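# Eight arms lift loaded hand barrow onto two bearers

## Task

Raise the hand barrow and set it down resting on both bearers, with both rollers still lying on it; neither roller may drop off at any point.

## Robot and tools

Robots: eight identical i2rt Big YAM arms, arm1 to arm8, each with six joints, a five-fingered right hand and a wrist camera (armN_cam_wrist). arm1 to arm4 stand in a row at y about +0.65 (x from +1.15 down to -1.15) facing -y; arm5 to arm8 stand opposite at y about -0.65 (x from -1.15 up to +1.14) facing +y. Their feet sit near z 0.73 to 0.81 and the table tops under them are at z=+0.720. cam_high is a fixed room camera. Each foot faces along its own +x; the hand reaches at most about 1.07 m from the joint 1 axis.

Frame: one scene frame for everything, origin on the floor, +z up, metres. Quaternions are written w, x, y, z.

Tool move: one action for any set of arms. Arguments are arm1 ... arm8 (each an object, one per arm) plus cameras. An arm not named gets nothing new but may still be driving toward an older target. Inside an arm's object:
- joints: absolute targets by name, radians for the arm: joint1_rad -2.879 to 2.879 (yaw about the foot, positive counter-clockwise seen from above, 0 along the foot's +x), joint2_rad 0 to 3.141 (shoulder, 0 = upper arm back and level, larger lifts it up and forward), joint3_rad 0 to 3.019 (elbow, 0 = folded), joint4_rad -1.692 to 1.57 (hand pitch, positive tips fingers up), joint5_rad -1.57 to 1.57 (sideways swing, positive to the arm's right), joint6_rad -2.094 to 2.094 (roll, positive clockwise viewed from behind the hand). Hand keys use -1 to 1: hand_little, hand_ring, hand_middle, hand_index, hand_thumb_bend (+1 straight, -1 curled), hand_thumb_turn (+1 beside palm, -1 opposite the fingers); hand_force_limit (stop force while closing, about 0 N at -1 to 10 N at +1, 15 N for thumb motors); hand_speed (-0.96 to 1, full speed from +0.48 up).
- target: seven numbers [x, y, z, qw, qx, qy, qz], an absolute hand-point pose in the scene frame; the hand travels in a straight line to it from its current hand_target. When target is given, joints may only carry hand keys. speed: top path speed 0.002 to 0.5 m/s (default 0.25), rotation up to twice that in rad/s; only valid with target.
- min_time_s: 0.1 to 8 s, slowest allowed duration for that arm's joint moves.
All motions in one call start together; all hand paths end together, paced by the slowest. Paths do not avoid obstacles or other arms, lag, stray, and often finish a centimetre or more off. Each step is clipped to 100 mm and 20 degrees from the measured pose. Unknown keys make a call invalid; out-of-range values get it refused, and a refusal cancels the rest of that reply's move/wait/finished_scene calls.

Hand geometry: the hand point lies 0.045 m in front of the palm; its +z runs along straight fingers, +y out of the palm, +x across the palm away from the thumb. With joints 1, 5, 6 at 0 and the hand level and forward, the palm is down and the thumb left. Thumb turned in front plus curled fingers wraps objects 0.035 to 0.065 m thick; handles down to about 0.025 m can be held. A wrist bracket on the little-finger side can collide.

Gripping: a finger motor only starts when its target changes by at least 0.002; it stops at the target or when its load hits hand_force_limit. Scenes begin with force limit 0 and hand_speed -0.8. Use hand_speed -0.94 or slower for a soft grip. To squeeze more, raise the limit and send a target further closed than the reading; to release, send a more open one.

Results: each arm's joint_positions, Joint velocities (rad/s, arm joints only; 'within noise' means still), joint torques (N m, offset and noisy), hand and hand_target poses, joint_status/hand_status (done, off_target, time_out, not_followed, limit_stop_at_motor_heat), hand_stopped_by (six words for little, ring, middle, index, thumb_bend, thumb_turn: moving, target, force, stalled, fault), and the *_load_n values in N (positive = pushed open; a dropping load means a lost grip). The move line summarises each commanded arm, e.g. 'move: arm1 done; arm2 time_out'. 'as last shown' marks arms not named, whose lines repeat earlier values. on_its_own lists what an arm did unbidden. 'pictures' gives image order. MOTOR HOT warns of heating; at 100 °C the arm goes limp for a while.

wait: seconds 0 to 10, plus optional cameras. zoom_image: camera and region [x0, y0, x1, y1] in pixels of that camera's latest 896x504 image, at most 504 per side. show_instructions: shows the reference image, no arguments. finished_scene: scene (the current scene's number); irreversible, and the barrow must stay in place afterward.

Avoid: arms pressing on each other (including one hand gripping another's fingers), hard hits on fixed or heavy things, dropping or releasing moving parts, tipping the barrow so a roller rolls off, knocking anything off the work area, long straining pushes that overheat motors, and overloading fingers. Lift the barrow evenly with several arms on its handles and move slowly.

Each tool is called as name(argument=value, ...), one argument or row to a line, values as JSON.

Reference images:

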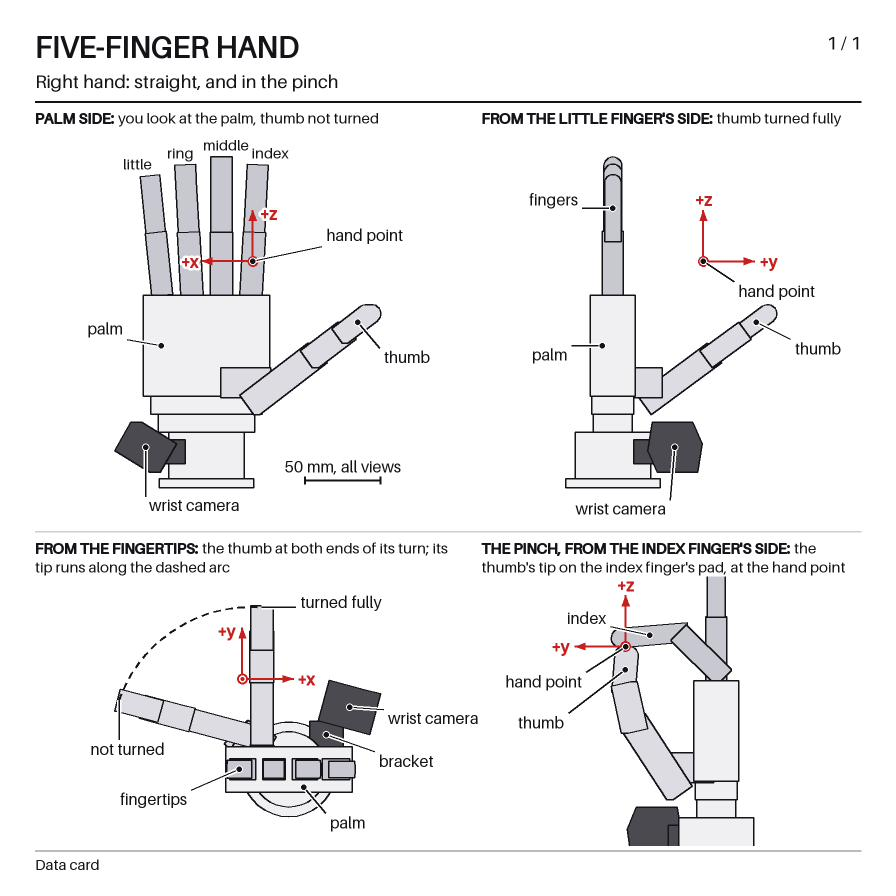

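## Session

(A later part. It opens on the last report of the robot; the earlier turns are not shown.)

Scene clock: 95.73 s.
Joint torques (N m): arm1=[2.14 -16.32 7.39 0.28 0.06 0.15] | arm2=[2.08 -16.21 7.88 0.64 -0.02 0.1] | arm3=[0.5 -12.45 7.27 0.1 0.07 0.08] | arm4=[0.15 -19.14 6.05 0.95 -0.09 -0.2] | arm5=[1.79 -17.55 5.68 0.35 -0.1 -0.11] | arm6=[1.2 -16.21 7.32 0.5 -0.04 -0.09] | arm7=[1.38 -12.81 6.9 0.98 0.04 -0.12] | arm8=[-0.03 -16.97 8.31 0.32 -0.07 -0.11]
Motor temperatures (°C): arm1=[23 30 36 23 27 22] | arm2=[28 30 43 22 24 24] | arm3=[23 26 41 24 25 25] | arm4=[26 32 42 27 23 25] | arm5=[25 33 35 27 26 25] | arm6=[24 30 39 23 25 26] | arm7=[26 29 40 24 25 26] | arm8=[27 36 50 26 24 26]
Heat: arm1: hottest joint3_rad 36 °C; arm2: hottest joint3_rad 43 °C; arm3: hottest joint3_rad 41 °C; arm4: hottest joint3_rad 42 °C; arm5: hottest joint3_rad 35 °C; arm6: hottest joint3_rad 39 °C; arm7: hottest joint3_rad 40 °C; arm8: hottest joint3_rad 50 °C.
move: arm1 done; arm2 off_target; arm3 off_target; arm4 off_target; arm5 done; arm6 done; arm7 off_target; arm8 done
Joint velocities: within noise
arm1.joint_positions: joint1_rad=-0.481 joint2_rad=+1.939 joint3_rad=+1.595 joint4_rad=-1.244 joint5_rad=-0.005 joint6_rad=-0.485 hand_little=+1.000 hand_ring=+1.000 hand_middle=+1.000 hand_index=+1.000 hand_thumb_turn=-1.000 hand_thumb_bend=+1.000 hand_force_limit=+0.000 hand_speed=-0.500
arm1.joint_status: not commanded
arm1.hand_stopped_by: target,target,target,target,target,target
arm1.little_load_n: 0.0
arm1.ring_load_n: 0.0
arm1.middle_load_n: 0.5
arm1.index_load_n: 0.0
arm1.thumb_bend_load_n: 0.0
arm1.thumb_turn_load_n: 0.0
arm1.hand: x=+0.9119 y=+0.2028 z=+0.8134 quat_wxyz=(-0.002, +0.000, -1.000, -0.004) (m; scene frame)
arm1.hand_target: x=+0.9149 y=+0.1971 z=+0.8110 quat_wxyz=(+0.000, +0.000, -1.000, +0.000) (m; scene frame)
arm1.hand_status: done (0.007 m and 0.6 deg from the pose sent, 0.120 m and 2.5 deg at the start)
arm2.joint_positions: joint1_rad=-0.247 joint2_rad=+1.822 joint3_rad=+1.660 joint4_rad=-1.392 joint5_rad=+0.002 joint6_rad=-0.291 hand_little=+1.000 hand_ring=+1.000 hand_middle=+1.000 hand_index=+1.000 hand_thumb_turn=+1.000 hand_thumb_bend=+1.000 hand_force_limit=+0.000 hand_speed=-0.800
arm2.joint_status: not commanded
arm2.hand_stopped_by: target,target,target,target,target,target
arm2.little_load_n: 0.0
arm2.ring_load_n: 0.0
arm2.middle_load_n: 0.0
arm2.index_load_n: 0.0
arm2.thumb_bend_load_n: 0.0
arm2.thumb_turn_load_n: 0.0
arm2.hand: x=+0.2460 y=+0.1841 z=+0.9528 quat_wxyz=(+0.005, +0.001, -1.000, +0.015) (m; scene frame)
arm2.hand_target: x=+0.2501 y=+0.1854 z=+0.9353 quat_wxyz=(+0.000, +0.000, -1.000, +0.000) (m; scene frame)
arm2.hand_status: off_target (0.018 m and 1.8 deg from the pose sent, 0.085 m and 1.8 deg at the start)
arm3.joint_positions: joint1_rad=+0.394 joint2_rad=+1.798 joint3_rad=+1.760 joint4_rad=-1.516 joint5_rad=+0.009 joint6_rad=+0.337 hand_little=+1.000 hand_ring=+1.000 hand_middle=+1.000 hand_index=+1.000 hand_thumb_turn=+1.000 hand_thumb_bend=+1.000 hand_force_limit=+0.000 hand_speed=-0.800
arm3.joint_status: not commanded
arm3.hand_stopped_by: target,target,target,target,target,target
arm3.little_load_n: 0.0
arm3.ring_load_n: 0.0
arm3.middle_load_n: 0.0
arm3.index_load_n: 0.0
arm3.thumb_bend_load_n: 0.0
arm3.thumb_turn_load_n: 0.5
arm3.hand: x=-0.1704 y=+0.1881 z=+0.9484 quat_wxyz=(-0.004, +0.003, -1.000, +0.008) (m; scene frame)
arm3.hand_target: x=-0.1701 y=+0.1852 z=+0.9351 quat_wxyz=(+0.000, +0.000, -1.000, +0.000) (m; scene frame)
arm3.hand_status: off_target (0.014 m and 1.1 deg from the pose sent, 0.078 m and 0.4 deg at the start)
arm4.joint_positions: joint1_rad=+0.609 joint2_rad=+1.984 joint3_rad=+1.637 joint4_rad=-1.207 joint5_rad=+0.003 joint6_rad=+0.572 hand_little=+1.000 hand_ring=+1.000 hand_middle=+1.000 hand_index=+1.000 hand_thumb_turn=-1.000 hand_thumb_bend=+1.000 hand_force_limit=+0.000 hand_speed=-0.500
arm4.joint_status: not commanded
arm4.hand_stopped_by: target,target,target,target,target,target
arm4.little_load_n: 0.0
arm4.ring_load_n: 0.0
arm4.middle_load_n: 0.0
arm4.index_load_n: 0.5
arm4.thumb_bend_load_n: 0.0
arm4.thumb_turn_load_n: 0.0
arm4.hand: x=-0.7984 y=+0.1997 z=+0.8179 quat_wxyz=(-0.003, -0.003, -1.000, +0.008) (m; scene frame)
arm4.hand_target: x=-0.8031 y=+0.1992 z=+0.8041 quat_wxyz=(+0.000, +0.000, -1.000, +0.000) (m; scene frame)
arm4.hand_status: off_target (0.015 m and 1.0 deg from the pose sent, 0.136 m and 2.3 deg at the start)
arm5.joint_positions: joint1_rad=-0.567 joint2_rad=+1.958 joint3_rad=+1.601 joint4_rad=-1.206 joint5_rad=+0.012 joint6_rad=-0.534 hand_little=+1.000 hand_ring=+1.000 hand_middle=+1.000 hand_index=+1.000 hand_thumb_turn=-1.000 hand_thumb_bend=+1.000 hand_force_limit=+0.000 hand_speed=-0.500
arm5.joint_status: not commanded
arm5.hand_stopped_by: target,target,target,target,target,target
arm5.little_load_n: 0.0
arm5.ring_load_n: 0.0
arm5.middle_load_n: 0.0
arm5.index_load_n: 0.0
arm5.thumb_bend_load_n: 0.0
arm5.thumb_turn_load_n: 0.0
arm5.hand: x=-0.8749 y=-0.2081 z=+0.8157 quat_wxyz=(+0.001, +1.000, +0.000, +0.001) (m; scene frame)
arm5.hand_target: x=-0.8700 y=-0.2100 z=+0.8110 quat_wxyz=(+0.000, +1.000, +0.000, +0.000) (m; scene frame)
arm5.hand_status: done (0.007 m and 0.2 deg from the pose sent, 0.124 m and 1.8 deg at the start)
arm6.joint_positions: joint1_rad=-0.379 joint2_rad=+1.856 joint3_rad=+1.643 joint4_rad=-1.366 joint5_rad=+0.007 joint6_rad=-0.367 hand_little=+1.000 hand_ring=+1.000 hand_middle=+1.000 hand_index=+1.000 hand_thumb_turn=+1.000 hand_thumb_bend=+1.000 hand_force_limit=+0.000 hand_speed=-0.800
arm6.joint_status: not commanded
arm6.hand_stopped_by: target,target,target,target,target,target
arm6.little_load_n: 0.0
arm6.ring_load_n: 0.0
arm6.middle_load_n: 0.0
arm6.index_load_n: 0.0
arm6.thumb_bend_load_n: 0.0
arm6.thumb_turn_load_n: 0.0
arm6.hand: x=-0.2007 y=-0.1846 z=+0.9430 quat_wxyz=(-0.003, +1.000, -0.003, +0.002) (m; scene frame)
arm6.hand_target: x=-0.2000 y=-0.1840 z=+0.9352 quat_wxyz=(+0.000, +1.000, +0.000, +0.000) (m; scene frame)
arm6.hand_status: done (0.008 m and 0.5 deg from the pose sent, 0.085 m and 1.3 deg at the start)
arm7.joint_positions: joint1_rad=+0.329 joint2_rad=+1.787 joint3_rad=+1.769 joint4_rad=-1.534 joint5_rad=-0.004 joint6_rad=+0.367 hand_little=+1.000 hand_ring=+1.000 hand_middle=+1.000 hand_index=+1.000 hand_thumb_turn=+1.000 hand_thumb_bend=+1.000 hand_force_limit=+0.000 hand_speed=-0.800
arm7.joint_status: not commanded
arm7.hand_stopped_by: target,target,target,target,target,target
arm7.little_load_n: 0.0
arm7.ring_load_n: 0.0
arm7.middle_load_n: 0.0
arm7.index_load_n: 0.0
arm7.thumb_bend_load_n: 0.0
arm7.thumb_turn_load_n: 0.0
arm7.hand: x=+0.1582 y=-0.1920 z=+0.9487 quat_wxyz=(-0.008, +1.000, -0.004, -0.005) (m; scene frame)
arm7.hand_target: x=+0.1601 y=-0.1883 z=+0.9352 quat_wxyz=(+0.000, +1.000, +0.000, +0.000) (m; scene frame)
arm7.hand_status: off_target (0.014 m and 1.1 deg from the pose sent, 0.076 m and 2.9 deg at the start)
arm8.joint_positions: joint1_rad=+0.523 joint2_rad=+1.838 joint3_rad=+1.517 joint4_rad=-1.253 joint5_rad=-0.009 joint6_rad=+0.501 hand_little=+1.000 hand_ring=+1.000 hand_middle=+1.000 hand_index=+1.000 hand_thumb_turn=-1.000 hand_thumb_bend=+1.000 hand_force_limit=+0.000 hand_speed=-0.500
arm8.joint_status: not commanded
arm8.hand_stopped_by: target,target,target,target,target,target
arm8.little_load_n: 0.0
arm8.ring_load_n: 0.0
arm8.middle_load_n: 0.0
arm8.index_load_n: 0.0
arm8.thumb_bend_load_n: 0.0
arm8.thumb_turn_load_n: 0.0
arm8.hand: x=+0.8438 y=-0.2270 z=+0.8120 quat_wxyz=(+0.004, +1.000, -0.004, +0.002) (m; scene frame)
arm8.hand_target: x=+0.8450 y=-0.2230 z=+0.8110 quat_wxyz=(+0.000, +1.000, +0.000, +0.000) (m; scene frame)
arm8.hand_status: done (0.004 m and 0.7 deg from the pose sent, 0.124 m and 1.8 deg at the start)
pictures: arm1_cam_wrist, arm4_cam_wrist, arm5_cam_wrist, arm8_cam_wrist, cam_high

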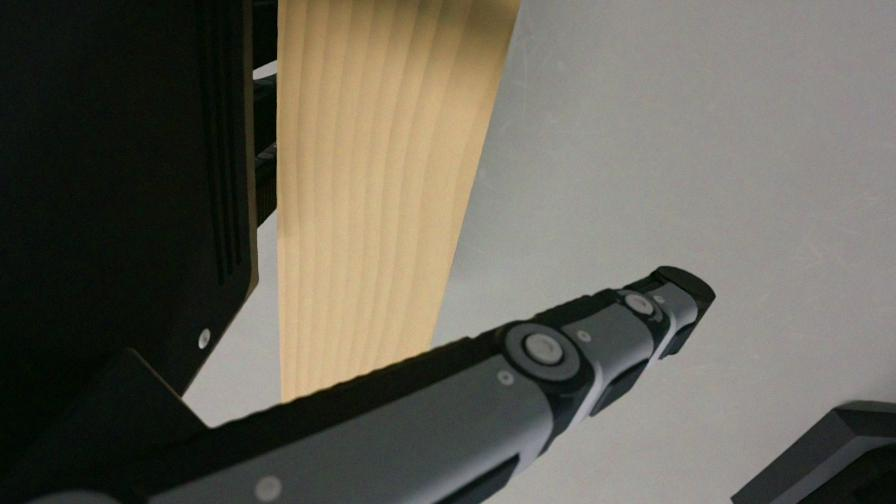

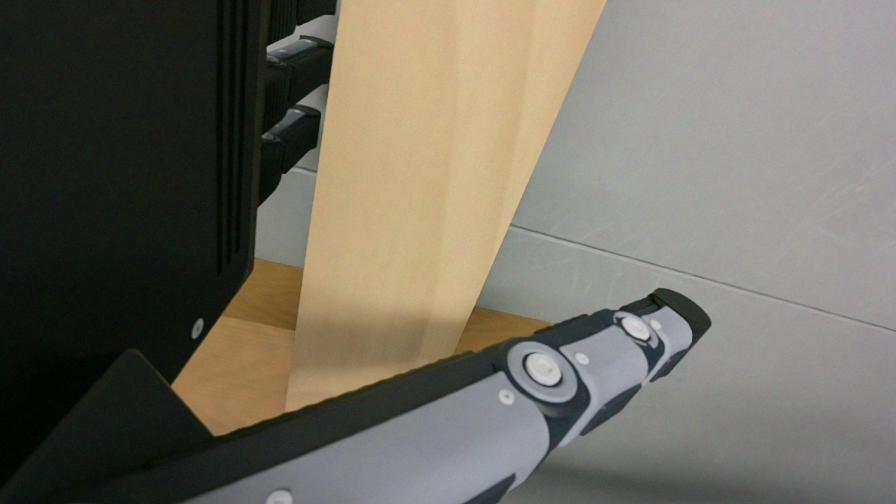

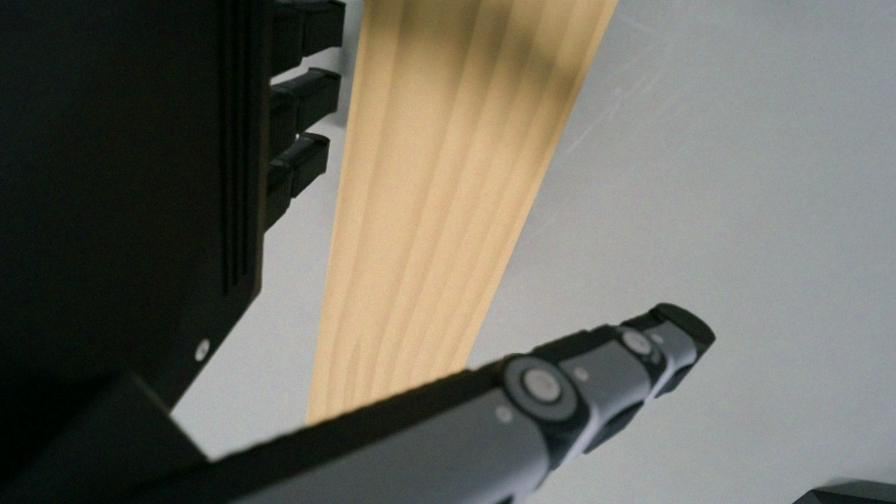

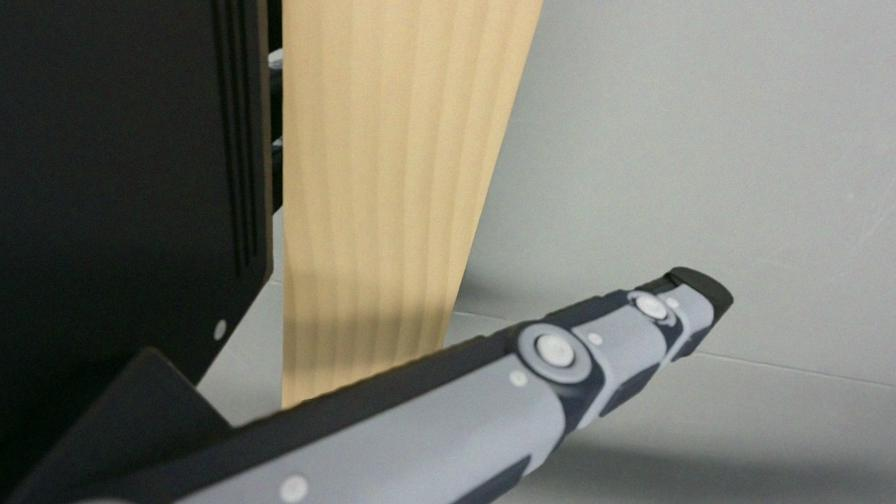

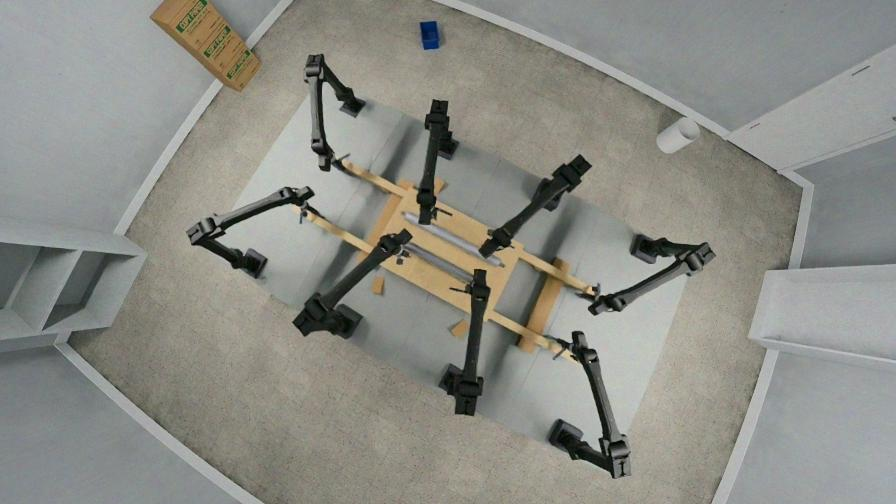

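move(
  arm1={"target": [0.915, 0.193, 0.7936, 0, 0, 1, 0], "speed": 0.04, "joints": {"hand_speed": -0.86, "hand_force_limit": -0.3, "hand_little": -0.45, "hand_ring": -0.45, "hand_middle": -0.45, "hand_index": -0.45}},
  arm4={"target": [-0.803, 0.199, 0.784, 0, 0, 1, 0], "speed": 0.04, "joints": {"hand_speed": -0.86, "hand_force_limit": -0.3, "hand_little": -0.45, "hand_ring": -0.45, "hand_middle": -0.45, "hand_index": -0.45}},
  arm5={"target": [-0.870, -0.216, 0.795, 0, 1, 0, 0], "speed": 0.04, "joints": {"hand_speed": -0.86, "hand_force_limit": -0.3, "hand_little": -0.45, "hand_ring": -0.45, "hand_middle": -0.45, "hand_index": -0.45}},
  arm8={"target": [0.845, -0.223, 0.794, 0, 1, 0, 0], "speed": 0.04, "joints": {"hand_speed": -0.86, "hand_force_limit": -0.3, "hand_little": -0.45, "hand_ring": -0.45, "hand_middle": -0.45, "hand_index": -0.45}},
  cameras=["arm1_cam_wrist", "arm4_cam_wrist", "arm5_cam_wrist", "arm8_cam_wrist"],
)

Scene clock: 123.87 s.
Joint torques (N m): arm1=[1.73 -17.9 7.31 -0.47 0.24 0.11] | arm2=[1.26 -15.91 7.77 0.51 0 0.16] | arm3=[0.5 -12.63 7.17 0.06 0.09 0.09] | arm4=[0.5 -20.42 5.94 0.36 -0.11 -0.18] | arm5=[1.49 -18.61 5.6 -0.54 0.12 -0.03] | arm6=[1.2 -16.5 7.32 0.54 -0.05 -0.06] | arm7=[1.49 -12.92 6.8 0.98 0.03 -0.12] | arm8=[0.21 -18.32 8.44 -0.44 -0.19 -0.02]
Motor temperatures (°C): arm1=[23 31 33 23 27 22] | arm2=[28 29 39 22 24 24] | arm3=[23 26 37 24 25 25] | arm4=[26 32 38 27 23 25] | arm5=[25 34 34 27 26 25] | arm6=[24 31 37 23 25 26] | arm7=[26 29 36 24 25 26] | arm8=[27 36 45 26 24 26]
Heat: arm1: hottest joint3_rad 33 °C; arm2: hottest joint3_rad 39 °C; arm3: hottest joint3_rad 37 °C; arm4: hottest joint3_rad 38 °C; arm5: hottest joint2_rad 34 °C; arm6: hottest joint3_rad 37 °C; arm7: hottest joint3_rad 36 °C; arm8: hottest joint3_rad 45 °C.
move: arm1 off_target; arm4 off_target; arm5 off_target; arm8 off_target
Joint velocities: arm1=[within noise] | arm2=[within noise] | arm3=[within noise] | arm4=[within noise] | arm5=[-0.005 -0.005 0.002 -0.007 -0.022 -0.154] | arm6=[within noise] | arm7=[within noise] | arm8=[within noise]
arm1.joint_positions: joint1_rad=-0.477 joint2_rad=+1.976 joint3_rad=+1.585 joint4_rad=-1.187 joint5_rad=-0.009 joint6_rad=-0.477 hand_little=-0.258 hand_ring=-0.219 hand_middle=-0.193 hand_index=-0.179 hand_thumb_turn=-1.000 hand_thumb_bend=+1.000 hand_force_limit=-0.300 hand_speed=-0.860
arm1.joint_status: hand_little off_target (ended at -0.258, target -0.450); hand_ring off_target (ended at -0.219, target -0.450); hand_middle off_target (ended at -0.193, target -0.450); hand_index off_target (ended at -0.179, target -0.450); the others done
arm1.hand_stopped_by: force,force,force,force,target,target
arm1.little_load_n: 2.5
arm1.ring_load_n: 0.0
arm1.middle_load_n: 0.0
arm1.index_load_n: 0.0
arm1.thumb_bend_load_n: -0.5
arm1.thumb_turn_load_n: 0.0
arm1.hand: x=+0.9109 y=+0.1940 z=+0.7881 quat_wxyz=(-0.002, -0.002, -1.000, +0.001) (m; scene frame)
arm1.hand_target: x=+0.9150 y=+0.1931 z=+0.7935 quat_wxyz=(+0.000, +0.000, -1.000, +0.000) (m; scene frame)
arm1.hand_status: done (0.007 m and 0.3 deg from the pose sent, 0.022 m and 0.6 deg at the start)
arm2, arm3, arm6, arm7: as last shown
arm3.ring_load_n: 0.5
arm3.thumb_turn_load_n: 0.0
arm4.joint_positions: joint1_rad=+0.608 joint2_rad=+2.019 joint3_rad=+1.612 joint4_rad=-1.153 joint5_rad=+0.003 joint6_rad=+0.569 hand_little=-0.362 hand_ring=-0.310 hand_middle=-0.284 hand_index=-0.336 hand_thumb_turn=-1.000 hand_thumb_bend=+1.000 hand_force_limit=-0.300 hand_speed=-0.860
arm4.joint_status: hand_little off_target (ended at -0.362, target -0.450); hand_ring off_target (ended at -0.310, target -0.450); hand_middle off_target (ended at -0.284, target -0.450); hand_index off_target (ended at -0.336, target -0.450); the others done
arm4.hand_stopped_by: force,force,force,force,target,target
arm4.little_load_n: 3.5
arm4.ring_load_n: 0.0
arm4.middle_load_n: 0.0
arm4.index_load_n: 0.0
arm4.thumb_bend_load_n: 0.0
arm4.thumb_turn_load_n: 0.0
arm4.hand: x=-0.7986 y=+0.1982 z=+0.7892 quat_wxyz=(-0.002, -0.002, -1.000, +0.005) (m; scene frame)
arm4.hand_target: x=-0.8030 y=+0.1991 z=+0.7840 quat_wxyz=(+0.000, +0.000, -1.000, +0.000) (m; scene frame)
arm4.hand_status: done (0.007 m and 0.7 deg from the pose sent, 0.034 m and 1.0 deg at the start)
arm5.joint_positions: joint1_rad=-0.573 joint2_rad=+1.982 joint3_rad=+1.560 joint4_rad=-1.142 joint5_rad=+0.007 joint6_rad=-0.542 hand_little=-0.310 hand_ring=-0.271 hand_middle=-0.232 hand_index=-0.258 hand_thumb_turn=-1.000 hand_thumb_bend=+1.000 hand_force_limit=-0.300 hand_speed=-0.860
arm5.joint_status: hand_little off_target (ended at -0.310, target -0.450); hand_ring off_target (ended at -0.271, target -0.450); hand_middle off_target (ended at -0.232, target -0.450); hand_index off_target (ended at -0.258, target -0.450); the others done
arm5.hand_stopped_by: force,force,force,force,target,target
arm5.little_load_n: 3.0
arm5.ring_load_n: 0.0
arm5.middle_load_n: 0.0
arm5.index_load_n: 0.0
arm5.thumb_bend_load_n: 0.0
arm5.thumb_turn_load_n: 0.0
arm5.hand: x=-0.8738 y=-0.2114 z=+0.7881 quat_wxyz=(+0.000, +1.000, +0.001, -0.001) (m; scene frame)
arm5.hand_target: x=-0.8701 y=-0.2161 z=+0.7948 quat_wxyz=(+0.000, +1.000, +0.000, +0.000) (m; scene frame)
arm5.hand_status: done (0.009 m and 0.2 deg from the pose sent, 0.023 m and 0.2 deg at the start)
arm8.joint_positions: joint1_rad=+0.521 joint2_rad=+1.870 joint3_rad=+1.487 joint4_rad=-1.190 joint5_rad=-0.006 joint6_rad=+0.492 hand_little=-0.362 hand_ring=-0.310 hand_middle=-0.336 hand_index=-0.362 hand_thumb_turn=-1.000 hand_thumb_bend=+1.000 hand_force_limit=-0.300 hand_speed=-0.860
arm8.joint_status: hand_little off_target (ended at -0.362, target -0.450); hand_ring off_target (ended at -0.310, target -0.450); hand_middle off_target (ended at -0.336, target -0.450); hand_index off_target (ended at -0.362, target -0.450); the others done
arm8.hand_stopped_by: force,force,force,force,target,target
arm8.little_load_n: 1.5
arm8.ring_load_n: 0.0
arm8.middle_load_n: 0.0
arm8.index_load_n: 1.0
arm8.thumb_bend_load_n: 0.0
arm8.thumb_turn_load_n: 0.0
arm8.hand: x=+0.8446 y=-0.2235 z=+0.7840 quat_wxyz=(+0.003, +1.000, -0.001, +0.003) (m; scene frame)
arm8.hand_target: x=+0.8449 y=-0.2230 z=+0.7939 quat_wxyz=(+0.000, +1.000, +0.000, +0.000) (m; scene frame)
arm8.hand_status: done (0.010 m and 0.5 deg from the pose sent, 0.018 m and 0.7 deg at the start)
pictures: arm1_cam_wrist, arm4_cam_wrist, arm5_cam_wrist, arm8_cam_wrist

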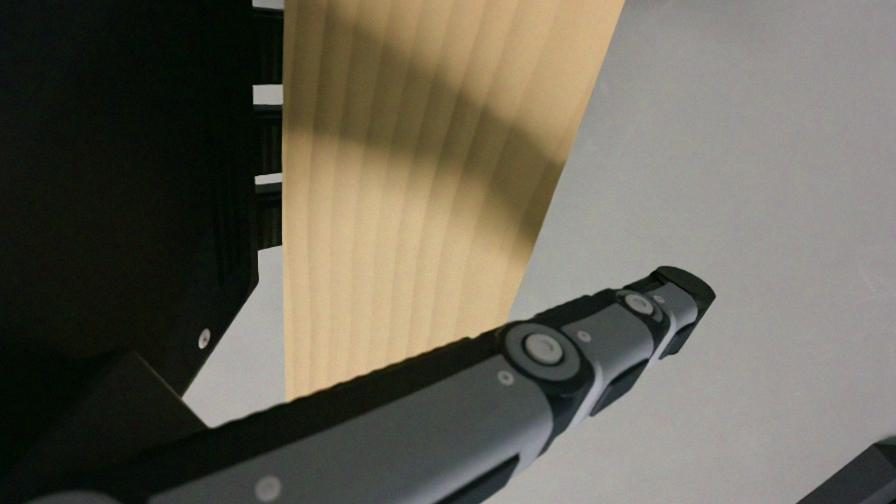

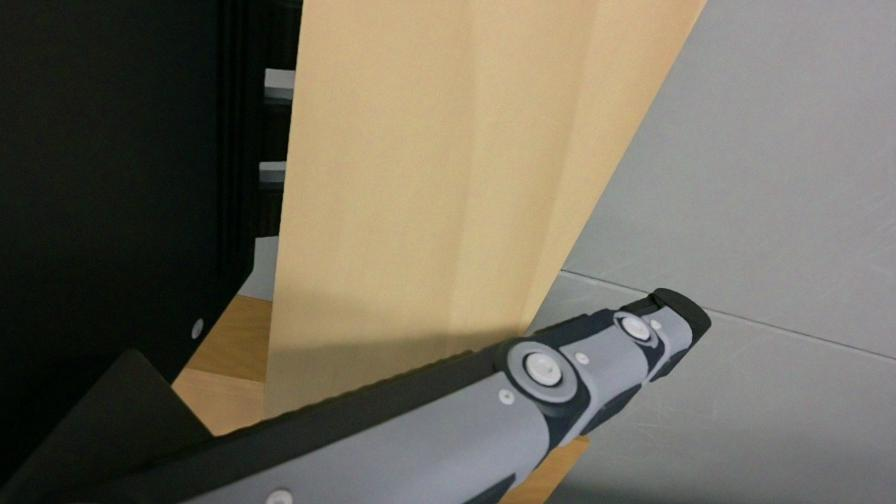

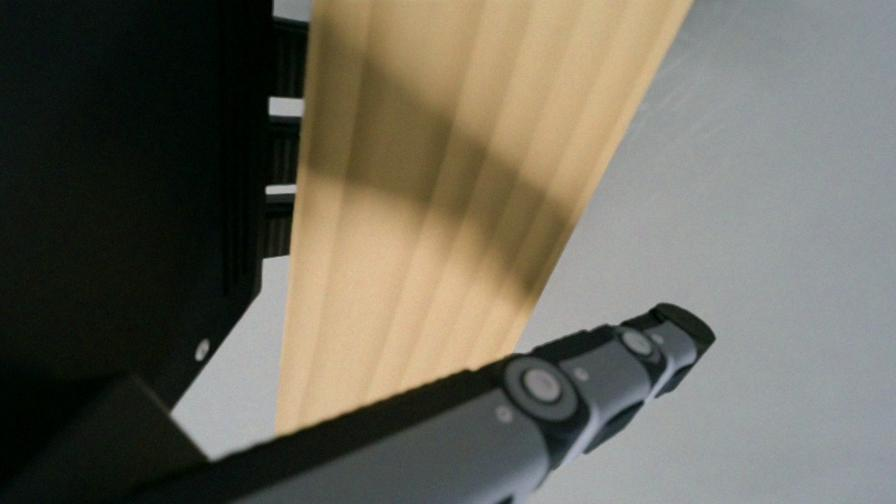

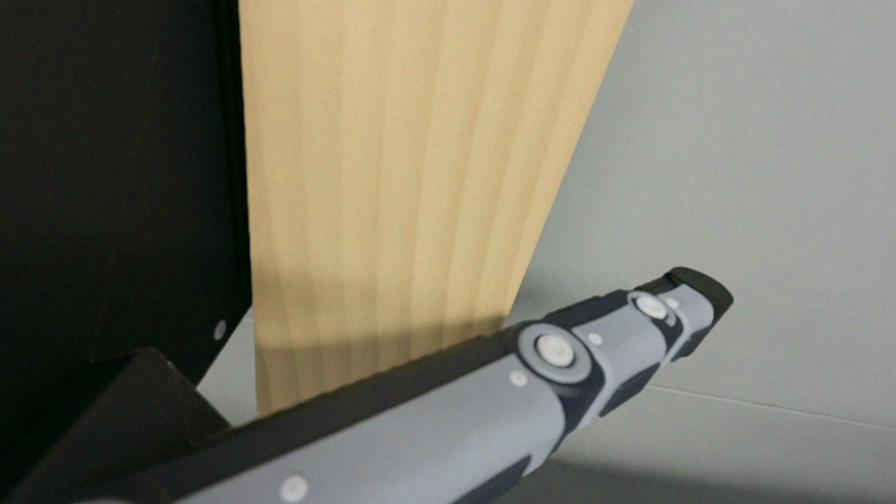

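move(
  arm1={"joints": {"joint2_rad": 1.877, "joint3_rad": 1.708, "joint4_rad": -1.379}, "min_time_s": 2},
  arm4={"joints": {"joint2_rad": 1.899, "joint3_rad": 1.744, "joint4_rad": -1.384}, "min_time_s": 2},
  arm5={"joints": {"joint2_rad": 1.847, "joint3_rad": 1.665, "joint4_rad": -1.351}, "min_time_s": 2},
  arm8={"joints": {"joint2_rad": 1.756, "joint3_rad": 1.616, "joint4_rad": -1.391}, "min_time_s": 2},
  cameras=[],
)

move(
  arm1={"joints": {"joint2_rad": 1.811, "joint3_rad": 1.790, "joint4_rad": -1.507}, "min_time_s": 3},
  arm4={"joints": {"joint2_rad": 1.819, "joint3_rad": 1.832, "joint4_rad": -1.538}, "min_time_s": 3},
  arm5={"joints": {"joint2_rad": 1.757, "joint3_rad": 1.735, "joint4_rad": -1.490}, "min_time_s": 3},
  arm8={"joints": {"joint2_rad": 1.680, "joint3_rad": 1.702, "joint4_rad": -1.525}, "min_time_s": 3},
  arm2={"target": [0.25, 0.185, 1.018, 0, 0, 1, 0], "speed": 0.028},
  arm3={"target": [-0.17, 0.185, 1.015, 0, 0, 1, 0], "speed": 0.028},
  arm6={"target": [-0.20, -0.184, 1.013, 0, 1, 0, 0], "speed": 0.028},
  arm7={"target": [0.16, -0.188, 1.010, 0, 1, 0, 0], "speed": 0.028},
  cameras=["cam_high"],
)

Scene clock: 180.93 s.
Joint torques (N m): arm1=[1.61 -26.52 13.16 -3.93 0.28 0.12] | arm2=[1.38 -16.15 7.98 0.69 -0.07 0.18] | arm3=[0.44 -12.28 7.12 0.12 0.1 0.08] | arm4=[0.62 -32.15 12.15 -4.21 -0.14 -0.15] | arm5=[1.85 -27.63 10.41 -5.6 0.34 0.1] | arm6=[1.32 -16.32 7.46 0.62 -0.08 -0.11] | arm7=[1.49 -12.98 6.83 0.98 0.03 -0.12] | arm8=[0.26 -27.69 14.38 -4.45 -0.19 -0.03]
Motor temperatures (°C): arm1=[23 32 32 23 27 22] | arm2=[28 29 35 22 24 24] | arm3=[23 27 35 24 25 25] | arm4=[26 37 36 27 23 25] | arm5=[25 35 33 27 26 25] | arm6=[24 31 35 23 25 26] | arm7=[26 30 34 24 25 26] | arm8=[27 36 44 26 24 26]
Heat: arm1: hottest joint2_rad 32 °C; arm2: hottest joint3_rad 35 °C; arm3: hottest joint3_rad 35 °C; arm4: hottest joint2_rad 37 °C; arm5: hottest joint2_rad 35 °C; arm6: hottest joint3_rad 35 °C; arm7: hottest joint3_rad 34 °C; arm8: hottest joint3_rad 44 °C.
move: arm1 time_out; arm4 time_out; arm5 time_out; arm8 time_out
Joint velocities: within noise
arm1.joint_positions: joint1_rad=-0.477 joint2_rad=+1.983 joint3_rad=+1.640 joint4_rad=-1.273 joint5_rad=-0.010 joint6_rad=-0.481 hand_little=-0.258 hand_ring=-0.219 hand_middle=-0.193 hand_index=-0.179 hand_thumb_turn=-1.000 hand_thumb_bend=+1.000 hand_force_limit=-0.300 hand_speed=-0.860
arm1.joint_status: joint4_rad time_out (moved -0.087 of -0.192); the others done
arm1.hand_stopped_by: force,force,force,force,target,target
arm1.little_load_n: 3.5
arm1.ring_load_n: 3.0
arm1.middle_load_n: 0.5
arm1.index_load_n: 2.5
arm1.thumb_bend_load_n: 0.0
arm1.thumb_turn_load_n: 0.0
arm1.on_its_own: joint4_rad reads -1.273 and still pushes toward -1.379 since a time_out
arm1.hand: x=+0.9116 y=+0.1951 z=+0.8067 quat_wxyz=(-0.011, +0.000, -1.000, -0.016) (m; scene frame)
arm1.hand_target: x=+0.9158 y=+0.1936 z=+0.8869 quat_wxyz=(+0.007, +0.000, -1.000, +0.013) (m; scene frame)
arm1.hand_status: not commanded
arm2, arm3, arm6, arm7: as last shown
arm3.little_load_n: -0.5
arm3.ring_load_n: 0.0
arm4.joint_positions: joint1_rad=+0.607 joint2_rad=+2.019 joint3_rad=+1.672 joint4_rad=-1.277 joint5_rad=+0.003 joint6_rad=+0.568 hand_little=-0.361 hand_ring=-0.310 hand_middle=-0.284 hand_index=-0.336 hand_thumb_turn=-1.000 hand_thumb_bend=+1.000 hand_force_limit=-0.300 hand_speed=-0.860
arm4.joint_status: joint4_rad time_out (moved -0.125 of -0.231); the others done
arm4.hand_stopped_by: force,force,force,force,target,target
arm4.little_load_n: 18.5
arm4.ring_load_n: 1.0
arm4.middle_load_n: 0.0
arm4.index_load_n: 0.0
arm4.thumb_bend_load_n: 0.0
arm4.thumb_turn_load_n: 0.0
arm4.on_its_own: joint4_rad reads -1.277 and still pushes toward -1.384 since a time_out
arm4.hand: x=-0.8036 y=+0.2056 z=+0.8129 quat_wxyz=(+0.016, -0.002, -1.000, -0.022) (m; scene frame)
arm4.hand_target: x=-0.8051 y=+0.2025 z=+0.9058 quat_wxyz=(-0.009, +0.000, -1.000, +0.014) (m; scene frame)
arm4.hand_status: not commanded
arm5.joint_positions: joint1_rad=-0.573 joint2_rad=+1.979 joint3_rad=+1.602 joint4_rad=-1.236 joint5_rad=+0.002 joint6_rad=-0.553 hand_little=-0.310 hand_ring=-0.270 hand_middle=-0.232 hand_index=-0.257 hand_thumb_turn=-1.000 hand_thumb_bend=+1.000 hand_force_limit=-0.300 hand_speed=-0.860
arm5.joint_status: joint4_rad time_out (moved -0.094 of -0.209); the others done
arm5.hand_stopped_by: force,force,force,force,target,target
arm5.little_load_n: 2.5
arm5.ring_load_n: 6.5
arm5.middle_load_n: 0.0
arm5.index_load_n: 11.5
arm5.thumb_bend_load_n: 0.0
arm5.thumb_turn_load_n: 0.0
arm5.on_its_own: joint4_rad reads -1.236 and still pushes toward -1.351 since a time_out
arm5.hand: x=-0.8773 y=-0.2173 z=+0.8082 quat_wxyz=(+0.019, +1.000, +0.006, -0.016) (m; scene frame)
arm5.hand_target: x=-0.8725 y=-0.2220 z=+0.8995 quat_wxyz=(-0.013, +1.000, +0.000, +0.008) (m; scene frame)
arm5.hand_status: not commanded
arm6.middle_load_n: -0.5
arm6.hand: x=-0.2007 y=-0.1847 z=+0.9429 quat_wxyz=(-0.003, +1.000, -0.003, +0.002) (m; scene frame)
arm6.hand_target: x=-0.2000 y=-0.1841 z=+0.9352 quat_wxyz=(+0.000, +1.000, +0.000, +0.000) (m; scene frame)
arm8.joint_positions: joint1_rad=+0.521 joint2_rad=+1.879 joint3_rad=+1.533 joint4_rad=-1.270 joint5_rad=-0.006 joint6_rad=+0.492 hand_little=-0.361 hand_ring=-0.310 hand_middle=-0.336 hand_index=-0.362 hand_thumb_turn=-1.000 hand_thumb_bend=+1.000 hand_force_limit=-0.300 hand_speed=-0.860
arm8.joint_status: joint4_rad time_out (moved -0.079 of -0.201); the others done
arm8.hand_stopped_by: force,force,force,force,target,target
arm8.little_load_n: 19.5
arm8.ring_load_n: 0.5
arm8.middle_load_n: 1.0
arm8.index_load_n: 4.5
arm8.thumb_bend_load_n: 0.0
arm8.thumb_turn_load_n: 0.5
arm8.on_its_own: joint4_rad reads -1.270 and still pushes toward -1.391 since a time_out
arm8.hand: x=+0.8459 y=-0.2262 z=+0.7976 quat_wxyz=(+0.021, +1.000, -0.001, +0.013) (m; scene frame)
arm8.hand_target: x=+0.8463 y=-0.2276 z=+0.8901 quat_wxyz=(-0.015, +1.000, +0.000, -0.008) (m; scene frame)
arm8.hand_status: not commanded
pictures: none
No camera images: "cameras" was empty.

not run: a stop came earlier in this reply.

move(
  arm1={"joints": {"joint2_rad": 1.811, "joint3_rad": 1.790, "joint4_rad": -1.497}, "min_time_s": 3.5},
  arm4={"joints": {"joint2_rad": 1.819, "joint3_rad": 1.832, "joint4_rad": -1.508}, "min_time_s": 3.5},
  arm5={"joints": {"joint2_rad": 1.757, "joint3_rad": 1.735, "joint4_rad": -1.460}, "min_time_s": 3.5},
  arm8={"joints": {"joint2_rad": 1.672, "joint3_rad": 1.712, "joint4_rad": -1.495}, "min_time_s": 3.5},
  arm2={"target": [0.25, 0.185, 1.018, 0, 0, 1, 0], "speed": 0.042},
  arm3={"target": [-0.17, 0.185, 1.015, 0, 0, 1, 0], "speed": 0.042},
  arm6={"target": [-0.20, -0.184, 1.013, 0, 1, 0, 0], "speed": 0.042},
  arm7={"target": [0.16, -0.188, 1.010, 0, 1, 0, 0], "speed": 0.042},
  cameras=["cam_high"],
)

zoom_image(
  camera="cam_high",
  region=[360, 180, 540, 340],
)

Scene clock: 201.87 s.
Joint torques (N m): arm1=[2.02 -29.74 14.38 -3.82 -0.03 0.13] | arm2=[1.73 -17.85 13.78 -0.24 -0.06 0.14] | arm3=[0.5 -12.51 11.17 -0.66 -0.01 0.11] | arm4=[0.62 -34.67 13.38 -4.21 -0.1 -0.17] | arm5=[2.26 -29.8 12.31 -6.38 0.6 0.08] | arm6=[1.49 -16.67 10.99 0.02 -0.11 -0.07] | arm7=[1.32 -12.98 9.83 0.47 -0.12 -0.08] | arm8=[0.21 -32.38 16.98 -5.09 -0.19 -0.02]
Motor temperatures (°C): arm1=[23 33 35 23 27 22] | arm2=[28 29 35 22 24 24] | arm3=[23 27 36 24 25 25] | arm4=[26 41 40 28 23 25] | arm5=[24 39 36 28 26 25] | arm6=[24 31 35 23 25 26] | arm7=[26 30 35 24 25 26] | arm8=[27 39 46 27 24 26]
Heat: arm1: hottest joint3_rad 35 °C; arm2: hottest joint3_rad 35 °C; arm3: hottest joint3_rad 36 °C; arm4: hottest joint2_rad 41 °C; arm5: hottest joint2_rad 39 °C; arm6: hottest joint3_rad 35 °C; arm7: hottest joint3_rad 35 °C; arm8: hottest joint3_rad 46 °C.
move: arm1 time_out; arm2 off_target; arm3 off_target; arm4 time_out; arm5 time_out; arm6 off_target; arm7 off_target; arm8 time_out
Joint velocities: within noise
arm1.joint_positions: joint1_rad=-0.477 joint2_rad=+1.951 joint3_rad=+1.710 joint4_rad=-1.394 joint5_rad=-0.002 joint6_rad=-0.481 hand_little=-0.258 hand_ring=-0.219 hand_middle=-0.193 hand_index=-0.179 hand_thumb_turn=-1.000 hand_thumb_bend=+1.000 hand_force_limit=-0.300 hand_speed=-0.860
arm1.joint_status: joint4_rad time_out (moved -0.121 of -0.224); the others done
arm1.hand_stopped_by: force,force,force,force,target,target
arm1.little_load_n: 3.0
arm1.ring_load_n: 3.0
arm1.middle_load_n: 1.0
arm1.index_load_n: 2.5
arm1.thumb_bend_load_n: 0.0
arm1.thumb_turn_load_n: 0.0
arm1.on_its_own: joint4_rad reads -1.394 and still pushes toward -1.497 since a time_out
arm1.hand: x=+0.9124 y=+0.1996 z=+0.8523 quat_wxyz=(-0.012, +0.000, -1.000, -0.026) (m; scene frame)
arm1.hand_target: x=+0.9206 y=+0.2023 z=+0.9523 quat_wxyz=(+0.013, +0.000, -1.000, +0.026) (m; scene frame)
arm1.hand_status: not commanded
arm2.joint_positions: joint1_rad=-0.247 joint2_rad=+1.822 joint3_rad=+1.776 joint4_rad=-1.581 joint5_rad=+0.002 joint6_rad=-0.291 hand_little=+1.000 hand_ring=+1.000 hand_middle=+1.000 hand_index=+1.000 hand_thumb_turn=+1.000 hand_thumb_bend=+1.000 hand_force_limit=+0.000 hand_speed=-0.800
arm2.joint_status: not commanded
arm2.hand_stopped_by: target,target,target,target,target,target
arm2.little_load_n: 0.0
arm2.ring_load_n: 0.0
arm2.middle_load_n: 0.0
arm2.index_load_n: 0.0
arm2.thumb_bend_load_n: 0.0
arm2.thumb_turn_load_n: 0.0
arm2.hand: x=+0.2504 y=+0.1993 z=+1.0020 quat_wxyz=(-0.006, +0.001, -1.000, -0.020) (m; scene frame)
arm2.hand_target: x=+0.2503 y=+0.1859 z=+1.0180 quat_wxyz=(+0.000, +0.000, -1.000, +0.000) (m; scene frame)
arm2.hand_status: off_target (0.021 m and 2.4 deg from the pose sent, 0.065 m and 1.8 deg at the start)
arm3.joint_positions: joint1_rad=+0.394 joint2_rad=+1.798 joint3_rad=+1.910 joint4_rad=-1.692 joint5_rad=+0.009 joint6_rad=+0.337 hand_little=+1.000 hand_ring=+1.000 hand_middle=+1.000 hand_index=+1.000 hand_thumb_turn=+1.000 hand_thumb_bend=+1.000 hand_force_limit=+0.000 hand_speed=-0.800
arm3.joint_status: not commanded
arm3.hand_stopped_by: target,target,target,target,target,target
arm3.little_load_n: 0.0
arm3.ring_load_n: 0.0
arm3.middle_load_n: 0.0
arm3.index_load_n: 0.0
arm3.thumb_bend_load_n: 0.0
arm3.thumb_turn_load_n: 0.0
arm3.hand: x=-0.1740 y=+0.1964 z=+1.0067 quat_wxyz=(+0.001, +0.003, -1.000, -0.004) (m; scene frame)
arm3.hand_target: x=-0.1703 y=+0.1856 z=+1.0146 quat_wxyz=(-0.003, -0.001, -1.000, +0.007) (m; scene frame)
arm3.hand_status: off_target (0.015 m and 0.5 deg from the pose sent, 0.067 m and 1.1 deg at the start; a joint's target at an end of its range on 60 of 115 steps)
arm4.joint_positions: joint1_rad=+0.605 joint2_rad=+1.972 joint3_rad=+1.744 joint4_rad=-1.402 joint5_rad=+0.003 joint6_rad=+0.565 hand_little=-0.361 hand_ring=-0.310 hand_middle=-0.284 hand_index=-0.336 hand_thumb_turn=-1.000 hand_thumb_bend=+1.000 hand_force_limit=-0.300 hand_speed=-0.860
arm4.joint_status: joint2_rad time_out (moved -0.047 of -0.200); joint4_rad time_out (moved -0.125 of -0.231); the others done
arm4.hand_stopped_by: force,force,force,force,target,target
arm4.little_load_n: 18.5
arm4.ring_load_n: 0.5
arm4.middle_load_n: 0.0
arm4.index_load_n: 0.0
arm4.thumb_bend_load_n: 0.0
arm4.thumb_turn_load_n: 0.0
arm4.on_its_own: joint2_rad reads +1.972 and still pushes toward +1.819 since a time_out; joint4_rad reads -1.402 and still pushes toward -1.508 since a time_out
arm4.hand: x=-0.8066 y=+0.2082 z=+0.8671 quat_wxyz=(+0.017, -0.001, -1.000, -0.025) (m; scene frame)
arm4.hand_target: x=-0.8109 y=+0.2121 z=+0.9824 quat_wxyz=(-0.020, +0.000, -0.999, +0.032) (m; scene frame)
arm4.hand_status: not commanded
arm5.joint_positions: joint1_rad=-0.573 joint2_rad=+1.926 joint3_rad=+1.652 joint4_rad=-1.326 joint5_rad=-0.004 joint6_rad=-0.557 hand_little=-0.310 hand_ring=-0.270 hand_middle=-0.232 hand_index=-0.257 hand_thumb_turn=-1.000 hand_thumb_bend=+1.000 hand_force_limit=-0.300 hand_speed=-0.860
arm5.joint_status: joint2_rad time_out (moved -0.053 of -0.222); joint4_rad time_out (moved -0.090 of -0.224); the others done
arm5.hand_stopped_by: force,force,force,force,target,target
arm5.little_load_n: 4.5
arm5.ring_load_n: 8.0
arm5.middle_load_n: 0.0
arm5.index_load_n: 12.0
arm5.thumb_bend_load_n: 0.0
arm5.thumb_turn_load_n: 0.0
arm5.on_its_own: joint2_rad reads +1.926 and still pushes toward +1.757 since a time_out; joint4_rad reads -1.326 and still pushes toward -1.460 since a time_out
arm5.hand: x=-0.8784 y=-0.2179 z=+0.8550 quat_wxyz=(+0.012, +1.000, +0.008, -0.016) (m; scene frame)
arm5.hand_target: x=-0.8778 y=-0.2318 z=+0.9713 quat_wxyz=(-0.034, +0.999, +0.000, +0.021) (m; scene frame)
arm5.hand_status: not commanded
arm6.joint_positions: joint1_rad=-0.379 joint2_rad=+1.834 joint3_rad=+1.768 joint4_rad=-1.550 joint5_rad=+0.008 joint6_rad=-0.367 hand_little=+1.000 hand_ring=+1.000 hand_middle=+1.000 hand_index=+1.000 hand_thumb_turn=+1.000 hand_thumb_bend=+1.000 hand_force_limit=+0.000 hand_speed=-0.800
arm6.joint_status: not commanded
arm6.hand_stopped_by: target,target,target,target,target,target
arm6.little_load_n: 0.0
arm6.ring_load_n: 0.0
arm6.middle_load_n: -1.0
arm6.index_load_n: 0.0
arm6.thumb_bend_load_n: 0.0
arm6.thumb_turn_load_n: 0.0
arm6.hand: x=-0.2040 y=-0.1946 z=+1.0052 quat_wxyz=(+0.014, +1.000, -0.003, -0.004) (m; scene frame)
arm6.hand_target: x=-0.2002 y=-0.1843 z=+1.0131 quat_wxyz=(+0.000, +1.000, +0.000, +0.000) (m; scene frame)
arm6.hand_status: off_target (0.014 m and 1.7 deg from the pose sent, 0.070 m and 0.5 deg at the start)
arm7.joint_positions: joint1_rad=+0.329 joint2_rad=+1.770 joint3_rad=+1.896 joint4_rad=-1.673 joint5_rad=-0.004 joint6_rad=+0.363 hand_little=+1.000 hand_ring=+1.000 hand_middle=+1.000 hand_index=+1.000 hand_thumb_turn=+1.000 hand_thumb_bend=+1.000 hand_force_limit=+0.000 hand_speed=-0.800
arm7.joint_status: not commanded
arm7.hand_stopped_by: target,target,target,target,target,target
arm7.little_load_n: 0.0
arm7.ring_load_n: 0.0
arm7.middle_load_n: -7.0
arm7.index_load_n: 0.0
arm7.thumb_bend_load_n: 0.0
arm7.thumb_turn_load_n: 0.0
arm7.hand: x=+0.1611 y=-0.1993 z=+1.0058 quat_wxyz=(-0.010, +1.000, -0.002, -0.006) (m; scene frame)
arm7.hand_target: x=+0.1602 y=-0.1885 z=+1.0094 quat_wxyz=(-0.017, +1.000, -0.001, -0.009) (m; scene frame)
arm7.hand_status: off_target (0.012 m and 1.3 deg from the pose sent, 0.061 m and 1.1 deg at the start; a joint's target at an end of its range on 119 of 165 steps)
arm8.joint_positions: joint1_rad=+0.521 joint2_rad=+1.851 joint3_rad=+1.601 joint4_rad=-1.355 joint5_rad=-0.005 joint6_rad=+0.492 hand_little=-0.361 hand_ring=-0.310 hand_middle=-0.336 hand_index=-0.362 hand_thumb_turn=-1.000 hand_thumb_bend=+1.000 hand_force_limit=-0.300 hand_speed=-0.860
arm8.joint_status: joint2_rad time_out (moved -0.028 of -0.207); joint3_rad time_out (moved +0.067 of +0.179); joint4_rad time_out (moved -0.085 of -0.225)
arm8.hand_stopped_by: force,force,force,force,target,target
arm8.little_load_n: 22.0
arm8.ring_load_n: 1.0
arm8.middle_load_n: 2.0
arm8.index_load_n: 6.0
arm8.thumb_bend_load_n: 0.0
arm8.thumb_turn_load_n: 0.0
arm8.on_its_own: joint2_rad reads +1.851 and still pushes toward +1.672 since a time_out; joint3_rad reads +1.601 and still pushes toward +1.712 since a time_out; joint4_rad reads -1.355 and still pushes toward -1.495 since a time_out
arm8.hand: x=+0.8437 y=-0.2229 z=+0.8366 quat_wxyz=(+0.017, +1.000, -0.001, +0.011) (m; scene frame)
arm8.hand_target: x=+0.8486 y=-0.2333 z=+0.9677 quat_wxyz=(-0.049, +0.998, +0.001, -0.026) (m; scene frame)
arm8.hand_status: not commanded
pictures: cam_high

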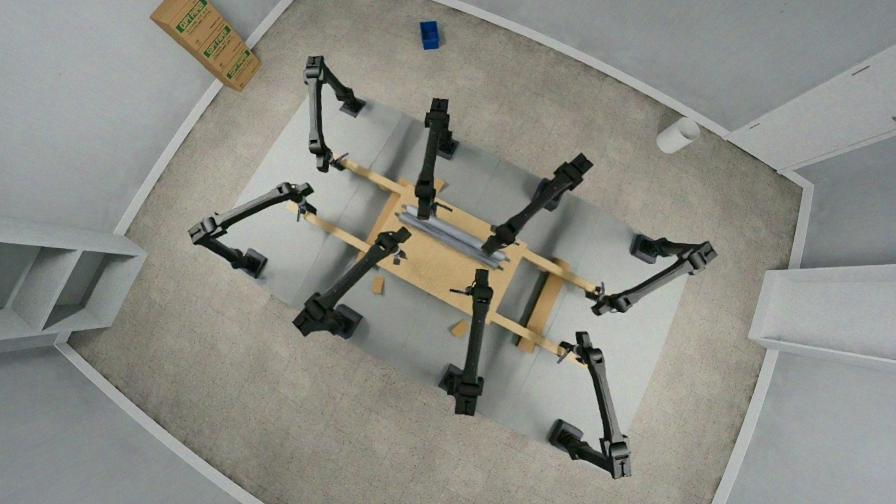

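Scaled by 2.800 from the camera's 896x504 image, which has a finer 1280x720 frame.

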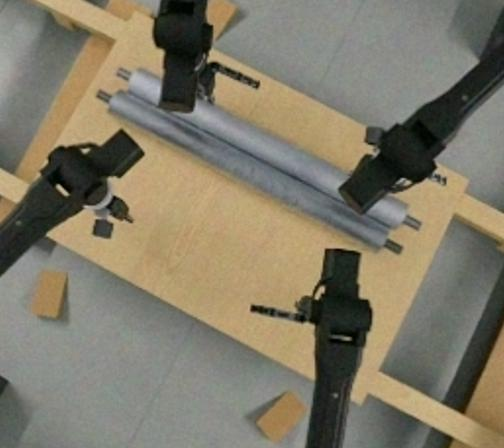

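move(
  arm8={"joints": {"joint2_rad": 1.650, "joint3_rad": 1.765, "joint4_rad": -1.565}, "min_time_s": 1.5},
  arm1={"joints": {"joint2_rad": 1.804, "joint3_rad": 1.810, "joint4_rad": -1.525}, "min_time_s": 1.5},
  arm5={"joints": {"joint2_rad": 1.751, "joint3_rad": 1.752, "joint4_rad": -1.483}, "min_time_s": 1.5},
  cameras=["cam_high"],
)

Scene clock: 250.13 s.
Joint torques (N m): arm1=[1.9 -29.16 14.43 -3.82 -0.02 0.12] | arm2=[2.08 -17.96 13.85 -0.01 -0.07 0.11] | arm3=[0.44 -12.69 11.19 -0.64 0 0.09] | arm4=[0.62 -34.73 13.42 -4.16 -0.12 -0.15] | arm5=[1.67 -30.8 12.74 -6.71 0.62 0.08] | arm6=[1.44 -15.5 10.39 0.24 -0.04 -0.07] | arm7=[1.32 -11.58 9.31 0.53 -0.12 -0.07] | arm8=[0.15 -33.96 17.14 -5.53 -0.23 -0.02]
Motor temperatures (°C): arm1=[23 36 37 24 27 22] | arm2=[28 30 38 22 24 24] | arm3=[23 27 40 24 25 25] | arm4=[26 47 42 28 23 25] | arm5=[24 39 42 28 26 25] | arm6=[24 31 36 23 25 26] | arm7=[26 31 37 24 25 26] | arm8=[27 42 52 28 24 26]
Heat: arm1: hottest joint3_rad 37 °C; arm2: hottest joint3_rad 38 °C; arm3: hottest joint3_rad 40 °C; arm4: hottest joint2_rad 47 °C; arm5: hottest joint3_rad 42 °C; arm6: hottest joint3_rad 36 °C; arm7: hottest joint3_rad 37 °C; arm8: hottest joint3_rad 52 °C.
move: arm1 time_out; arm5 time_out; arm8 time_out
Joint velocities: within noise
arm1.joint_positions: joint1_rad=-0.477 joint2_rad=+1.942 joint3_rad=+1.730 joint4_rad=-1.421 joint5_rad=-0.002 joint6_rad=-0.482 hand_little=-0.258 hand_ring=-0.219 hand_middle=-0.193 hand_index=-0.179 hand_thumb_turn=-1.000 hand_thumb_bend=+1.000 hand_force_limit=-0.300 hand_speed=-0.860
arm1.joint_status: joint4_rad time_out (moved -0.028 of -0.131); the others done
arm1.hand_stopped_by: force,force,force,force,target,target
arm1.little_load_n: 5.0
arm1.ring_load_n: 5.5
arm1.middle_load_n: 2.0
arm1.index_load_n: 1.5
arm1.thumb_bend_load_n: 0.0
arm1.thumb_turn_load_n: 0.0
arm1.on_its_own: joint4_rad reads -1.421 and still pushes toward -1.525 since a time_out
arm1.hand: x=+0.9125 y=+0.1998 z=+0.8648 quat_wxyz=(-0.012, +0.001, -1.000, -0.025) (m; scene frame)
arm1.hand_target: x=+0.9218 y=+0.2047 z=+0.9639 quat_wxyz=(+0.013, +0.000, -1.000, +0.026) (m; scene frame)
arm1.hand_status: not commanded
arm2, arm3, arm4, arm6, arm7: as last shown
arm4.little_load_n: 20.0
arm4.ring_load_n: 1.0
arm4.on_its_own: joint2_rad reads +1.972 and still pushes toward +1.819 since a time_out; joint4_rad reads -1.402 and still pushes toward -1.508 since a time_out
arm5.joint_positions: joint1_rad=-0.573 joint2_rad=+1.926 joint3_rad=+1.664 joint4_rad=-1.343 joint5_rad=-0.004 joint6_rad=-0.557 hand_little=-0.310 hand_ring=-0.270 hand_middle=-0.232 hand_index=-0.257 hand_thumb_turn=-1.000 hand_thumb_bend=+1.000 hand_force_limit=-0.300 hand_speed=-0.860
arm5.joint_status: joint2_rad time_out (moved +0.000 of -0.175); joint4_rad time_out (moved -0.017 of -0.157); the others done
arm5.hand_stopped_by: force,force,force,force,target,target
arm5.little_load_n: 2.0
arm5.ring_load_n: 5.5
arm5.middle_load_n: 0.0
arm5.index_load_n: 13.0
arm5.thumb_bend_load_n: -0.5
arm5.thumb_turn_load_n: 0.0
arm5.on_its_own: joint2_rad reads +1.926 and still pushes toward +1.751 since a time_out; joint4_rad reads -1.343 and still pushes toward -1.483 since a time_out
arm5.hand: x=-0.8782 y=-0.2181 z=+0.8599 quat_wxyz=(+0.015, +1.000, +0.008, -0.017) (m; scene frame)
arm5.hand_target: x=-0.8788 y=-0.2337 z=+0.9808 quat_wxyz=(-0.034, +0.999, +0.000, +0.021) (m; scene frame)
arm5.hand_status: not commanded
arm6.joint_positions: joint1_rad=-0.379 joint2_rad=+1.823 joint3_rad=+1.775 joint4_rad=-1.553 joint5_rad=+0.006 joint6_rad=-0.367 hand_little=+1.000 hand_ring=+1.000 hand_middle=+1.000 hand_index=+1.000 hand_thumb_turn=+1.000 hand_thumb_bend=+1.000 hand_force_limit=+0.000 hand_speed=-0.800
arm6.middle_load_n: -1.5
arm6.thumb_bend_load_n: -0.5
arm6.hand: x=-0.2042 y=-0.1942 z=+1.0124 quat_wxyz=(+0.007, +1.000, -0.003, -0.003) (m; scene frame)
arm6.hand_target: x=-0.2001 y=-0.1844 z=+1.0131 quat_wxyz=(+0.000, +1.000, +0.000, +0.000) (m; scene frame)
arm7.joint_positions: joint1_rad=+0.329 joint2_rad=+1.756 joint3_rad=+1.904 joint4_rad=-1.673 joint5_rad=-0.004 joint6_rad=+0.363 hand_little=+1.000 hand_ring=+1.000 hand_middle=+0.999 hand_index=+1.000 hand_thumb_turn=+1.000 hand_thumb_bend=+1.000 hand_force_limit=+0.000 hand_speed=-0.800
arm7.middle_load_n: -8.0
arm7.hand: x=+0.1613 y=-0.1996 z=+1.0155 quat_wxyz=(-0.020, +1.000, -0.002, -0.009) (m; scene frame)
arm7.hand_target: x=+0.1602 y=-0.1885 z=+1.0095 quat_wxyz=(-0.018, +1.000, -0.001, -0.009) (m; scene frame)
arm8.joint_positions: joint1_rad=+0.521 joint2_rad=+1.848 joint3_rad=+1.641 joint4_rad=-1.414 joint5_rad=-0.004 joint6_rad=+0.492 hand_little=-0.361 hand_ring=-0.310 hand_middle=-0.336 hand_index=-0.362 hand_thumb_turn=-1.000 hand_thumb_bend=+1.000 hand_force_limit=-0.300 hand_speed=-0.860
arm8.joint_status: joint2_rad time_out (moved -0.004 of -0.201); joint3_rad time_out (moved +0.040 of +0.164); joint4_rad time_out (moved -0.059 of -0.210)
arm8.hand_stopped_by: force,force,force,force,target,target
arm8.little_load_n: 23.0
arm8.ring_load_n: 1.5
arm8.middle_load_n: 2.5
arm8.index_load_n: 6.5
arm8.thumb_bend_load_n: 0.0
arm8.thumb_turn_load_n: 0.0
arm8.on_its_own: joint2_rad reads +1.848 and still pushes toward +1.650 since a time_out; joint3_rad reads +1.641 and still pushes toward +1.754 since a time_out; joint4_rad reads -1.414 and still pushes toward -1.565 since a time_out
arm8.hand: x=+0.8444 y=-0.2239 z=+0.8545 quat_wxyz=(+0.023, +1.000, -0.001, +0.015) (m; scene frame)
arm8.hand_target: x=+0.8538 y=-0.2436 z=+0.9944 quat_wxyz=(-0.046, +0.999, +0.001, -0.024) (m; scene frame)
arm8.hand_status: not commanded
pictures: cam_high

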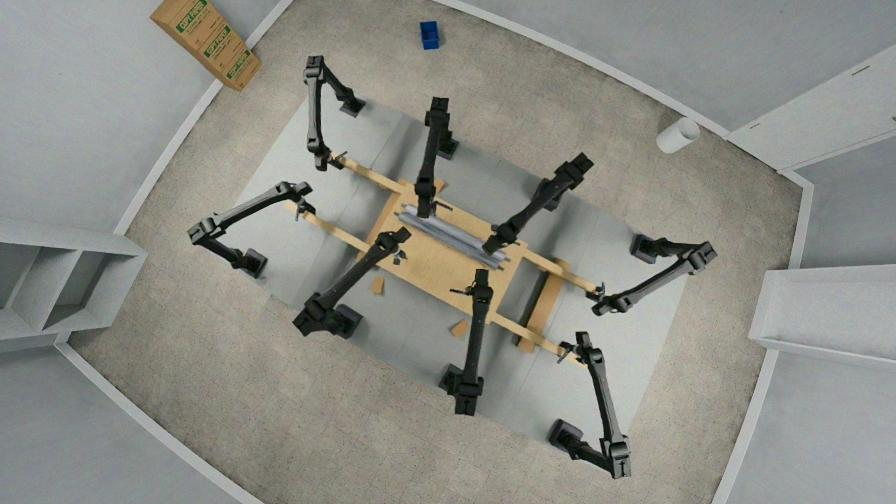

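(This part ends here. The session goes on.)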